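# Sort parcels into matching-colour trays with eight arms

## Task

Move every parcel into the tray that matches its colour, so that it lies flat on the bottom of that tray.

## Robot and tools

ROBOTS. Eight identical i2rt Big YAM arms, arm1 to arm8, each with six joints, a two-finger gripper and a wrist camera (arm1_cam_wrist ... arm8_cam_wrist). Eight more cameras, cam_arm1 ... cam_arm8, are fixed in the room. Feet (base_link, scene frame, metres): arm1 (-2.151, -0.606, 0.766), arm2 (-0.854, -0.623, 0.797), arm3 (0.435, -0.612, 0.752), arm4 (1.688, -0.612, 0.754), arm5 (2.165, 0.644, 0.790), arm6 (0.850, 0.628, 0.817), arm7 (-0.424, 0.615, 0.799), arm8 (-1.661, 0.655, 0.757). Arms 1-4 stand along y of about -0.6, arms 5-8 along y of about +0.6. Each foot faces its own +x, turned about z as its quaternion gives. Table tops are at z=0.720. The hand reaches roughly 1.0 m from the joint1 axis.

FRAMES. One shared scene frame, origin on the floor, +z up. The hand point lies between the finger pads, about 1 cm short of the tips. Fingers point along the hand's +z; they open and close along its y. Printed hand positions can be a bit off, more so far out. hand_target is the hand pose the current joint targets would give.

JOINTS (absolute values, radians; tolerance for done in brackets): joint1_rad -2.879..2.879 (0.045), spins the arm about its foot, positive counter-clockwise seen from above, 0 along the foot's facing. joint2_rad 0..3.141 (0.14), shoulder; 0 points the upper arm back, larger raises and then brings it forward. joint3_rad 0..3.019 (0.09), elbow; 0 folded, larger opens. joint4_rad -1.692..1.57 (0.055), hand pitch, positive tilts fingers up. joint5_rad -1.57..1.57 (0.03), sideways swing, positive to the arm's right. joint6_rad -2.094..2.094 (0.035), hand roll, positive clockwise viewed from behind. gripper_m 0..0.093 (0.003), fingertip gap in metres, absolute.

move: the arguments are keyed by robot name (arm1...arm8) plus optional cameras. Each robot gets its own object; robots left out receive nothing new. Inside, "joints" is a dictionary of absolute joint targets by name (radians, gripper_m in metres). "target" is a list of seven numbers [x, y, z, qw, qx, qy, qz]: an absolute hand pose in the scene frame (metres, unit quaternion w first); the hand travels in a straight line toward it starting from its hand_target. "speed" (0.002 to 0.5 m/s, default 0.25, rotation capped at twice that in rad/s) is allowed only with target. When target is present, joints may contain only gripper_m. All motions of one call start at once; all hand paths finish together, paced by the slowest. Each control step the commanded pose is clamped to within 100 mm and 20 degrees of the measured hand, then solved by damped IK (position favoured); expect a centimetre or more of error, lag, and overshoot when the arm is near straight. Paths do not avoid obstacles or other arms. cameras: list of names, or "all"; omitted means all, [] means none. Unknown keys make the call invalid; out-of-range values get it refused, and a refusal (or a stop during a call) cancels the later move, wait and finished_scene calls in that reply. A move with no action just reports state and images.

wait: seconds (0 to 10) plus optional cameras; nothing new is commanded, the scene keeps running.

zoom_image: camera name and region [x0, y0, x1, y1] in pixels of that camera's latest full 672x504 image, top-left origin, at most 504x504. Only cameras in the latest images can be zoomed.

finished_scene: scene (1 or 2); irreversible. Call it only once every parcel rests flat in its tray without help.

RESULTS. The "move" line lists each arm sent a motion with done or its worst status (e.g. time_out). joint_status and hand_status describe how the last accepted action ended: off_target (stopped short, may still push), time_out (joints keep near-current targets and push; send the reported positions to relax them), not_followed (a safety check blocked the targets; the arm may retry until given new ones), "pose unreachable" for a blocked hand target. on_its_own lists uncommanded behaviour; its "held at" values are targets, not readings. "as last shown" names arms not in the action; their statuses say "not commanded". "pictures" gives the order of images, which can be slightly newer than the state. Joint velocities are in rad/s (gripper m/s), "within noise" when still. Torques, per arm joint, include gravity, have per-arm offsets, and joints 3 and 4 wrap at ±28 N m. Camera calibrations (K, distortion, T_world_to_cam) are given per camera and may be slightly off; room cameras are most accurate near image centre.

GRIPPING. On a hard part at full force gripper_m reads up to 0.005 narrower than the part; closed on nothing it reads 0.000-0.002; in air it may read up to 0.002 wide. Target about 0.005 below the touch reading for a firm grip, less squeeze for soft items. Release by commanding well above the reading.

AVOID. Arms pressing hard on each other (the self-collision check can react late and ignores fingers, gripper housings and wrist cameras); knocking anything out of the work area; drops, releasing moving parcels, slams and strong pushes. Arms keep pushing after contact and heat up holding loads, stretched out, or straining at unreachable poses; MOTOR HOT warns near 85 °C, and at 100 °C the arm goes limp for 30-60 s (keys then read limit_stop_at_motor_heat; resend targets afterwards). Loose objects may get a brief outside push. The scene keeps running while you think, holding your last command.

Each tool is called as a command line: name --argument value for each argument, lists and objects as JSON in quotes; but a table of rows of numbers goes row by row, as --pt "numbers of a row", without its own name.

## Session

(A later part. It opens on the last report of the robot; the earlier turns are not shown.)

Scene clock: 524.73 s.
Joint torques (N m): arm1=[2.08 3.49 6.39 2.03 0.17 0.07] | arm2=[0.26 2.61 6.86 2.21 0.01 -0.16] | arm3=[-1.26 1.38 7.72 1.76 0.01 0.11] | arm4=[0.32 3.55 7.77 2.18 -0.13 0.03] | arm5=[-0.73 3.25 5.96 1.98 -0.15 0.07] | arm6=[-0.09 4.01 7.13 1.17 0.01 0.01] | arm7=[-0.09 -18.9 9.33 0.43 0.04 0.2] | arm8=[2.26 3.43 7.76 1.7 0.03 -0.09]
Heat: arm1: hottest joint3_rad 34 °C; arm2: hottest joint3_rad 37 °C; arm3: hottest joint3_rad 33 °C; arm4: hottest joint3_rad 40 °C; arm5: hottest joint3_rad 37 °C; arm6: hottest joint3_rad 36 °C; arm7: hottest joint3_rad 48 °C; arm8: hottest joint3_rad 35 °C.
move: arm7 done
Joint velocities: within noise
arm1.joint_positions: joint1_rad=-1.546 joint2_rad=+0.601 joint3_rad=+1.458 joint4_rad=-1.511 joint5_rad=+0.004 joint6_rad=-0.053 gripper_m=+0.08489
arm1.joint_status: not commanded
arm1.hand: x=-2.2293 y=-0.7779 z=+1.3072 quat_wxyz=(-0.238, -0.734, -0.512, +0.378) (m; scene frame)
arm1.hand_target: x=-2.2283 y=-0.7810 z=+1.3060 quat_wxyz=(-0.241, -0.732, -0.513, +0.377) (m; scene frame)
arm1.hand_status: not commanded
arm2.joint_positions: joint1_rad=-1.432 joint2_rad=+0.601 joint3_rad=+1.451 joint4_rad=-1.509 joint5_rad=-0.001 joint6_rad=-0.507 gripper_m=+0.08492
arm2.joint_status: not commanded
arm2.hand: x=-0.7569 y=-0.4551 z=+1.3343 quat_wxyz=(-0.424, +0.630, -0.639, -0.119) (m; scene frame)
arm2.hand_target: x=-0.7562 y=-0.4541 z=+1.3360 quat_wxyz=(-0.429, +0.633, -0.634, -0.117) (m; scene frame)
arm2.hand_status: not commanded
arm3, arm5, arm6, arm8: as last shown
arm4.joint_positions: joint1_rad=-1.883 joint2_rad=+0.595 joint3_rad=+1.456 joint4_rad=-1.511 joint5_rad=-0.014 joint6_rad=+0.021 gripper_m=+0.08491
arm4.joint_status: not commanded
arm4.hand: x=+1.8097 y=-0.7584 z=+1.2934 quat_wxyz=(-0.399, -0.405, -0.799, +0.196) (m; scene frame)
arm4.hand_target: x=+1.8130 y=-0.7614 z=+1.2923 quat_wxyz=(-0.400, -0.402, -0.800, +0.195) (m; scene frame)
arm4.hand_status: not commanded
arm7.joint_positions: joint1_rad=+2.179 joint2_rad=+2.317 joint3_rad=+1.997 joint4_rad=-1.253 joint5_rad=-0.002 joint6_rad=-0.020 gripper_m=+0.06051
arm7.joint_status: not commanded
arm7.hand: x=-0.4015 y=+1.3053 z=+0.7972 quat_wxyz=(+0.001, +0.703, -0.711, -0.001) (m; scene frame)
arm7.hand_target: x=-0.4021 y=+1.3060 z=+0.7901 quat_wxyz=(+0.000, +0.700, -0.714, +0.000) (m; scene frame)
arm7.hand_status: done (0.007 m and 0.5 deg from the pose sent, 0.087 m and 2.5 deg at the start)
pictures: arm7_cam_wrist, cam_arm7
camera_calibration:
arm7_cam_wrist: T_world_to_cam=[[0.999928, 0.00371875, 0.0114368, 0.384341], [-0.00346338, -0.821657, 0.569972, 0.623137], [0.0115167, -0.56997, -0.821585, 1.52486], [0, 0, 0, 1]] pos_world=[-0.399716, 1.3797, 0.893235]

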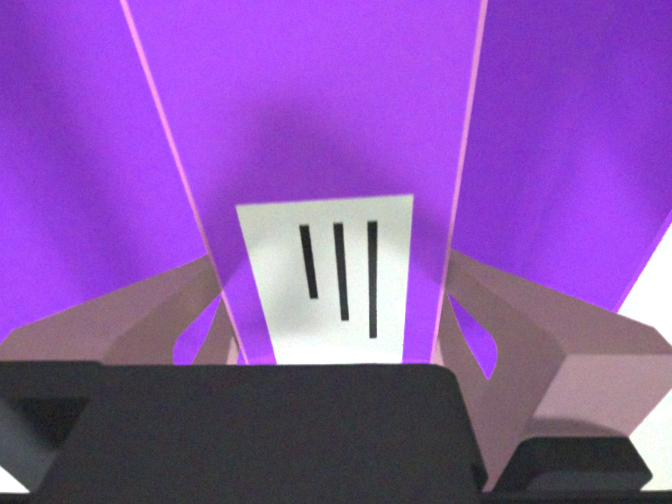

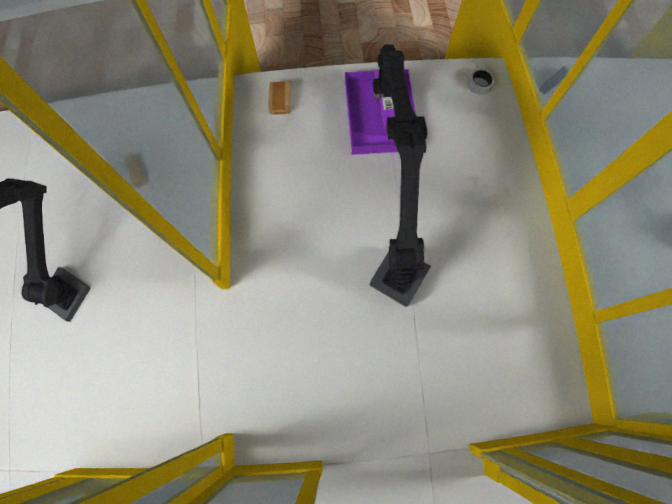

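move --arm7 '{"target":[-0.402,1.303,0.758,0,-0.7,0.714,0],"speed":0.08}' --cameras '[]'

move --arm7 '{"joints":{"gripper_m":0.085}}' --cameras '[]'

move --arm7 '{"target":[-0.402,1.303,0.95,0,-0.7,0.714,0]}' --cameras '[]'

move --arm7 '{"joints":{"joint2_rad":0.6,"joint3_rad":1.45,"joint4_rad":-1.5}}' --cameras '["cam_arm1","cam_arm3","cam_arm4","cam_arm7"]'

Scene clock: 533.70 s.
Joint torques (N m): arm1=[2.43 3.6 6.46 2.06 0.17 0.07] | arm2=[0.26 2.61 6.86 2.21 0.01 -0.16] | arm3=[-1.32 1.38 7.69 1.77 0.01 0.1] | arm4=[0.26 3.55 7.77 2.17 -0.13 0.02] | arm5=[-1.2 3.55 6 1.94 -0.14 0.08] | arm6=[-0.09 4.07 7.15 1.18 0.01 0.01] | arm7=[-0.21 -18.49 8.64 0.58 0.03 0.2] | arm8=[2.14 3.55 7.75 1.58 0 -0.09]
Heat: arm1: hottest joint3_rad 34 °C; arm2: hottest joint3_rad 37 °C; arm3: hottest joint3_rad 33 °C; arm4: hottest joint3_rad 40 °C; arm5: hottest joint3_rad 37 °C; arm6: hottest joint3_rad 36 °C; arm7: hottest joint3_rad 48 °C; arm8: hottest joint3_rad 35 °C.
move: arm7 off_target
Joint velocities: within noise
arm1, arm2, arm3, arm4: as last shown
arm5.joint_positions: joint1_rad=+1.563 joint2_rad=+0.602 joint3_rad=+1.445 joint4_rad=-1.510 joint5_rad=+0.002 joint6_rad=-0.279 gripper_m=+0.08988
arm5.joint_status: not commanded
arm5.hand: x=+2.1100 y=+0.4524 z=+1.3227 quat_wxyz=(+0.212, +0.635, +0.640, -0.378) (m; scene frame)
arm5.hand_target: x=+2.1100 y=+0.4526 z=+1.3274 quat_wxyz=(+0.218, +0.635, +0.634, -0.384) (m; scene frame)
arm5.hand_status: not commanded
arm6.joint_positions: joint1_rad=-1.171 joint2_rad=+0.590 joint3_rad=+1.447 joint4_rad=-1.495 joint5_rad=+0.000 joint6_rad=-0.220 gripper_m=+0.08988
arm6.joint_status: not commanded
arm6.hand: x=+0.8085 y=+0.4403 z=+1.3571 quat_wxyz=(-0.242, -0.631, -0.632, +0.380) (m; scene frame)
arm6.hand_target: x=+0.8091 y=+0.4372 z=+1.3557 quat_wxyz=(-0.241, -0.633, -0.634, +0.373) (m; scene frame)
arm6.hand_status: not commanded
arm7.joint_positions: joint1_rad=+2.179 joint2_rad=+2.335 joint3_rad=+1.963 joint4_rad=-1.188 joint5_rad=-0.002 joint6_rad=-0.020 gripper_m=+0.06051
arm7.joint_status: not commanded
arm7.hand: x=-0.4015 y=+1.3059 z=+0.7731 quat_wxyz=(-0.004, +0.703, -0.711, -0.005) (m; scene frame)
arm7.hand_target: x=-0.4021 y=+1.3027 z=+0.7583 quat_wxyz=(+0.000, +0.700, -0.714, +0.000) (m; scene frame)
arm7.hand_status: off_target (0.015 m and 0.9 deg from the pose sent, 0.039 m and 0.5 deg at the start)
arm8.joint_positions: joint1_rad=+0.364 joint2_rad=+0.598 joint3_rad=+1.453 joint4_rad=-1.511 joint5_rad=-0.003 joint6_rad=-0.229 gripper_m=+0.08993
arm8.joint_status: not commanded
arm8.hand: x=-1.7072 y=+0.4686 z=+1.2956 quat_wxyz=(-0.232, -0.638, -0.631, +0.376) (m; scene frame)
arm8.hand_target: x=-1.7074 y=+0.4659 z=+1.2961 quat_wxyz=(-0.232, -0.633, -0.633, +0.379) (m; scene frame)
arm8.hand_status: not commanded
pictures: none
No camera images: "cameras" was empty.

Scene clock: 534.30 s.
Joint torques (N m): arm1=[2.32 3.55 6.46 2.09 0.15 0.07] | arm2=[0.26 2.61 6.86 2.21 0.01 -0.16] | arm3=[-1.49 1.38 7.75 1.76 0 0.1] | arm4=[0.26 3.55 7.77 2.17 -0.12 0.03] | arm5=[-1.03 3.14 6.01 1.87 -0.14 0.07] | arm6=[-0.15 4.01 7.15 1.16 0.01 0] | arm7=[-0.09 -18.26 8.61 0.59 0.02 0.19] | arm8=[2.37 3.49 7.75 1.51 0.01 -0.09]
Heat: arm1: hottest joint3_rad 34 °C; arm2: hottest joint3_rad 37 °C; arm3: hottest joint3_rad 33 °C; arm4: hottest joint3_rad 40 °C; arm5: hottest joint3_rad 37 °C; arm6: hottest joint3_rad 36 °C; arm7: hottest joint3_rad 48 °C; arm8: hottest joint3_rad 35 °C.
move: arm7 done
Joint velocities: within noise
arm1, arm2, arm3, arm4, arm5, arm6, arm8: as last shown
arm7.joint_positions: joint1_rad=+2.179 joint2_rad=+2.335 joint3_rad=+1.963 joint4_rad=-1.188 joint5_rad=-0.002 joint6_rad=-0.019 gripper_m=+0.08482
arm7.joint_status: all done
arm7.hand: x=-0.4015 y=+1.3059 z=+0.7731 quat_wxyz=(-0.004, +0.703, -0.711, -0.005) (m; scene frame)
arm7.hand_target: x=-0.4021 y=+1.3027 z=+0.7583 quat_wxyz=(+0.000, +0.700, -0.714, +0.000) (m; scene frame)
arm7.hand_status: not commanded
pictures: none
No camera images: "cameras" was empty.

Scene clock: 536.00 s.
Joint torques (N m): arm1=[2.14 3.49 6.41 2.03 0.15 0.06] | arm2=[0.26 2.55 6.84 2.21 0.01 -0.16] | arm3=[-1.32 1.38 7.66 1.8 0.01 0.11] | arm4=[0.26 3.55 7.77 2.17 -0.13 0.03] | arm5=[-0.73 3.6 6.04 1.89 -0.16 0.09] | arm6=[-0.09 4.01 7.15 1.17 0.01 0] | arm7=[-0.15 -17.61 15.76 -0.34 0.02 0.2] | arm8=[2.26 3.72 7.72 1.69 0.01 -0.1]
Heat: arm1: hottest joint3_rad 34 °C; arm2: hottest joint3_rad 37 °C; arm3: hottest joint3_rad 33 °C; arm4: hottest joint3_rad 40 °C; arm5: hottest joint3_rad 37 °C; arm6: hottest joint3_rad 36 °C; arm7: hottest joint3_rad 48 °C; arm8: hottest joint3_rad 35 °C.
move: arm7 off_target
Joint velocities: within noise
arm1, arm2, arm3, arm4, arm5, arm6, arm8: as last shown
arm7.joint_positions: joint1_rad=+2.179 joint2_rad=+2.204 joint3_rad=+2.173 joint4_rad=-1.575 joint5_rad=-0.002 joint6_rad=-0.019 gripper_m=+0.08493
arm7.joint_status: not commanded
arm7.hand: x=-0.4020 y=+1.2880 z=+0.9390 quat_wxyz=(+0.012, +0.703, -0.711, +0.010) (m; scene frame)
arm7.hand_target: x=-0.4021 y=+1.3020 z=+0.9500 quat_wxyz=(-0.001, +0.700, -0.714, -0.001) (m; scene frame)
arm7.hand_status: off_target (0.019 m and 1.9 deg from the pose sent, 0.177 m and 0.9 deg at the start)
pictures: none
No camera images: "cameras" was empty.

Scene clock: 538.13 s.
Joint torques (N m): arm1=[2.02 3.72 6.43 1.99 0.16 0.07] | arm2=[0.26 2.61 6.86 2.21 0.01 -0.16] | arm3=[-1.32 1.55 7.75 1.78 0.01 0.11] | arm4=[0.32 3.55 7.77 2.18 -0.12 0.03] | arm5=[-0.62 3.14 5.98 1.85 -0.18 0.05] | arm6=[-0.15 4.01 7.15 1.17 0.01 0.01] | arm7=[-0.21 1.96 7.31 1.59 0.02 0.2] | arm8=[2.43 3.66 7.84 1.55 -0.01 -0.07]
Heat: arm1: hottest joint3_rad 34 °C; arm2: hottest joint3_rad 36 °C; arm3: hottest joint3_rad 33 °C; arm4: hottest joint3_rad 40 °C; arm5: hottest joint3_rad 37 °C; arm6: hottest joint3_rad 36 °C; arm7: hottest joint3_rad 48 °C; arm8: hottest joint3_rad 35 °C.
move: arm7 done
Joint velocities: within noise
arm1, arm2, arm3, arm4, arm5, arm6, arm8: as last shown
arm7.joint_positions: joint1_rad=+2.179 joint2_rad=+0.597 joint3_rad=+1.460 joint4_rad=-1.509 joint5_rad=-0.002 joint6_rad=-0.019 gripper_m=+0.08493
arm7.joint_status: all done
arm7.hand: x=-0.4171 y=+0.8050 z=+1.3414 quat_wxyz=(-0.324, +0.629, -0.636, -0.309) (m; scene frame)
arm7.hand_target: x=-0.4169 y=+0.8087 z=+1.3381 quat_wxyz=(-0.321, +0.627, -0.639, -0.308) (m; scene frame)
arm7.hand_status: not commanded
pictures: cam_arm1, cam_arm3, cam_arm4, cam_arm7

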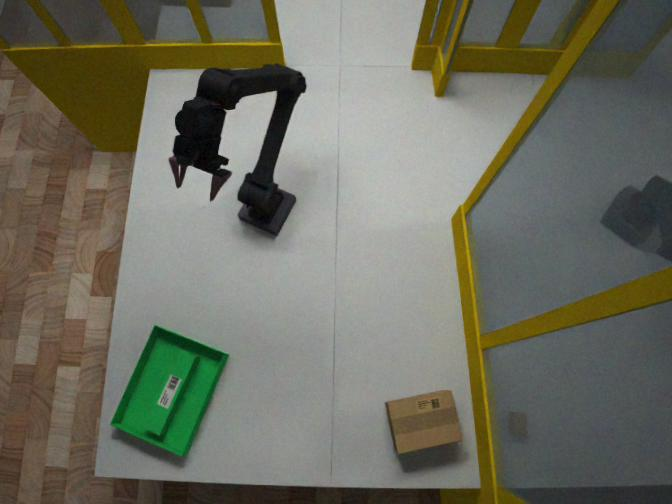

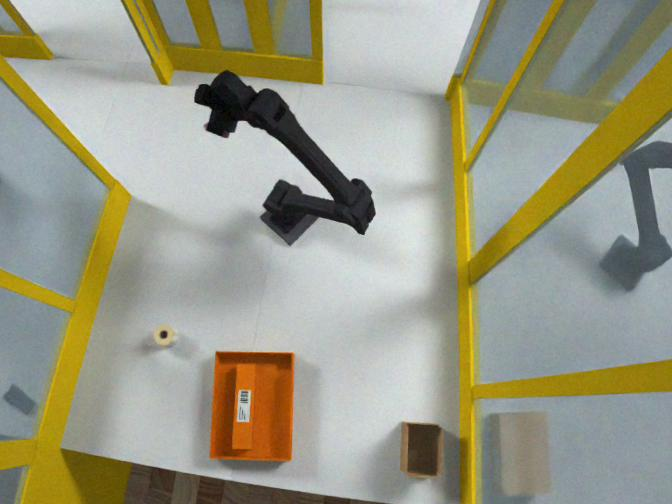

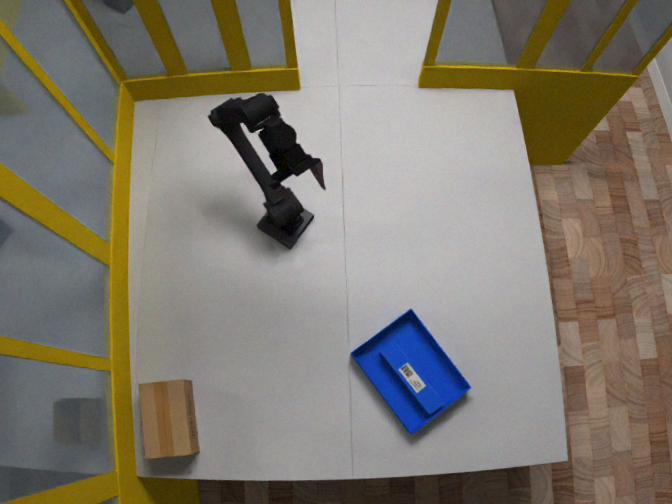

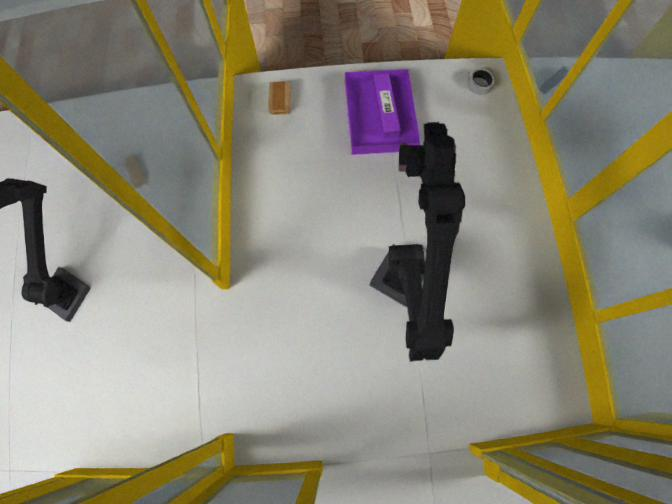

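All in.

finished_scene --scene 2

The scene is finished: the task was done.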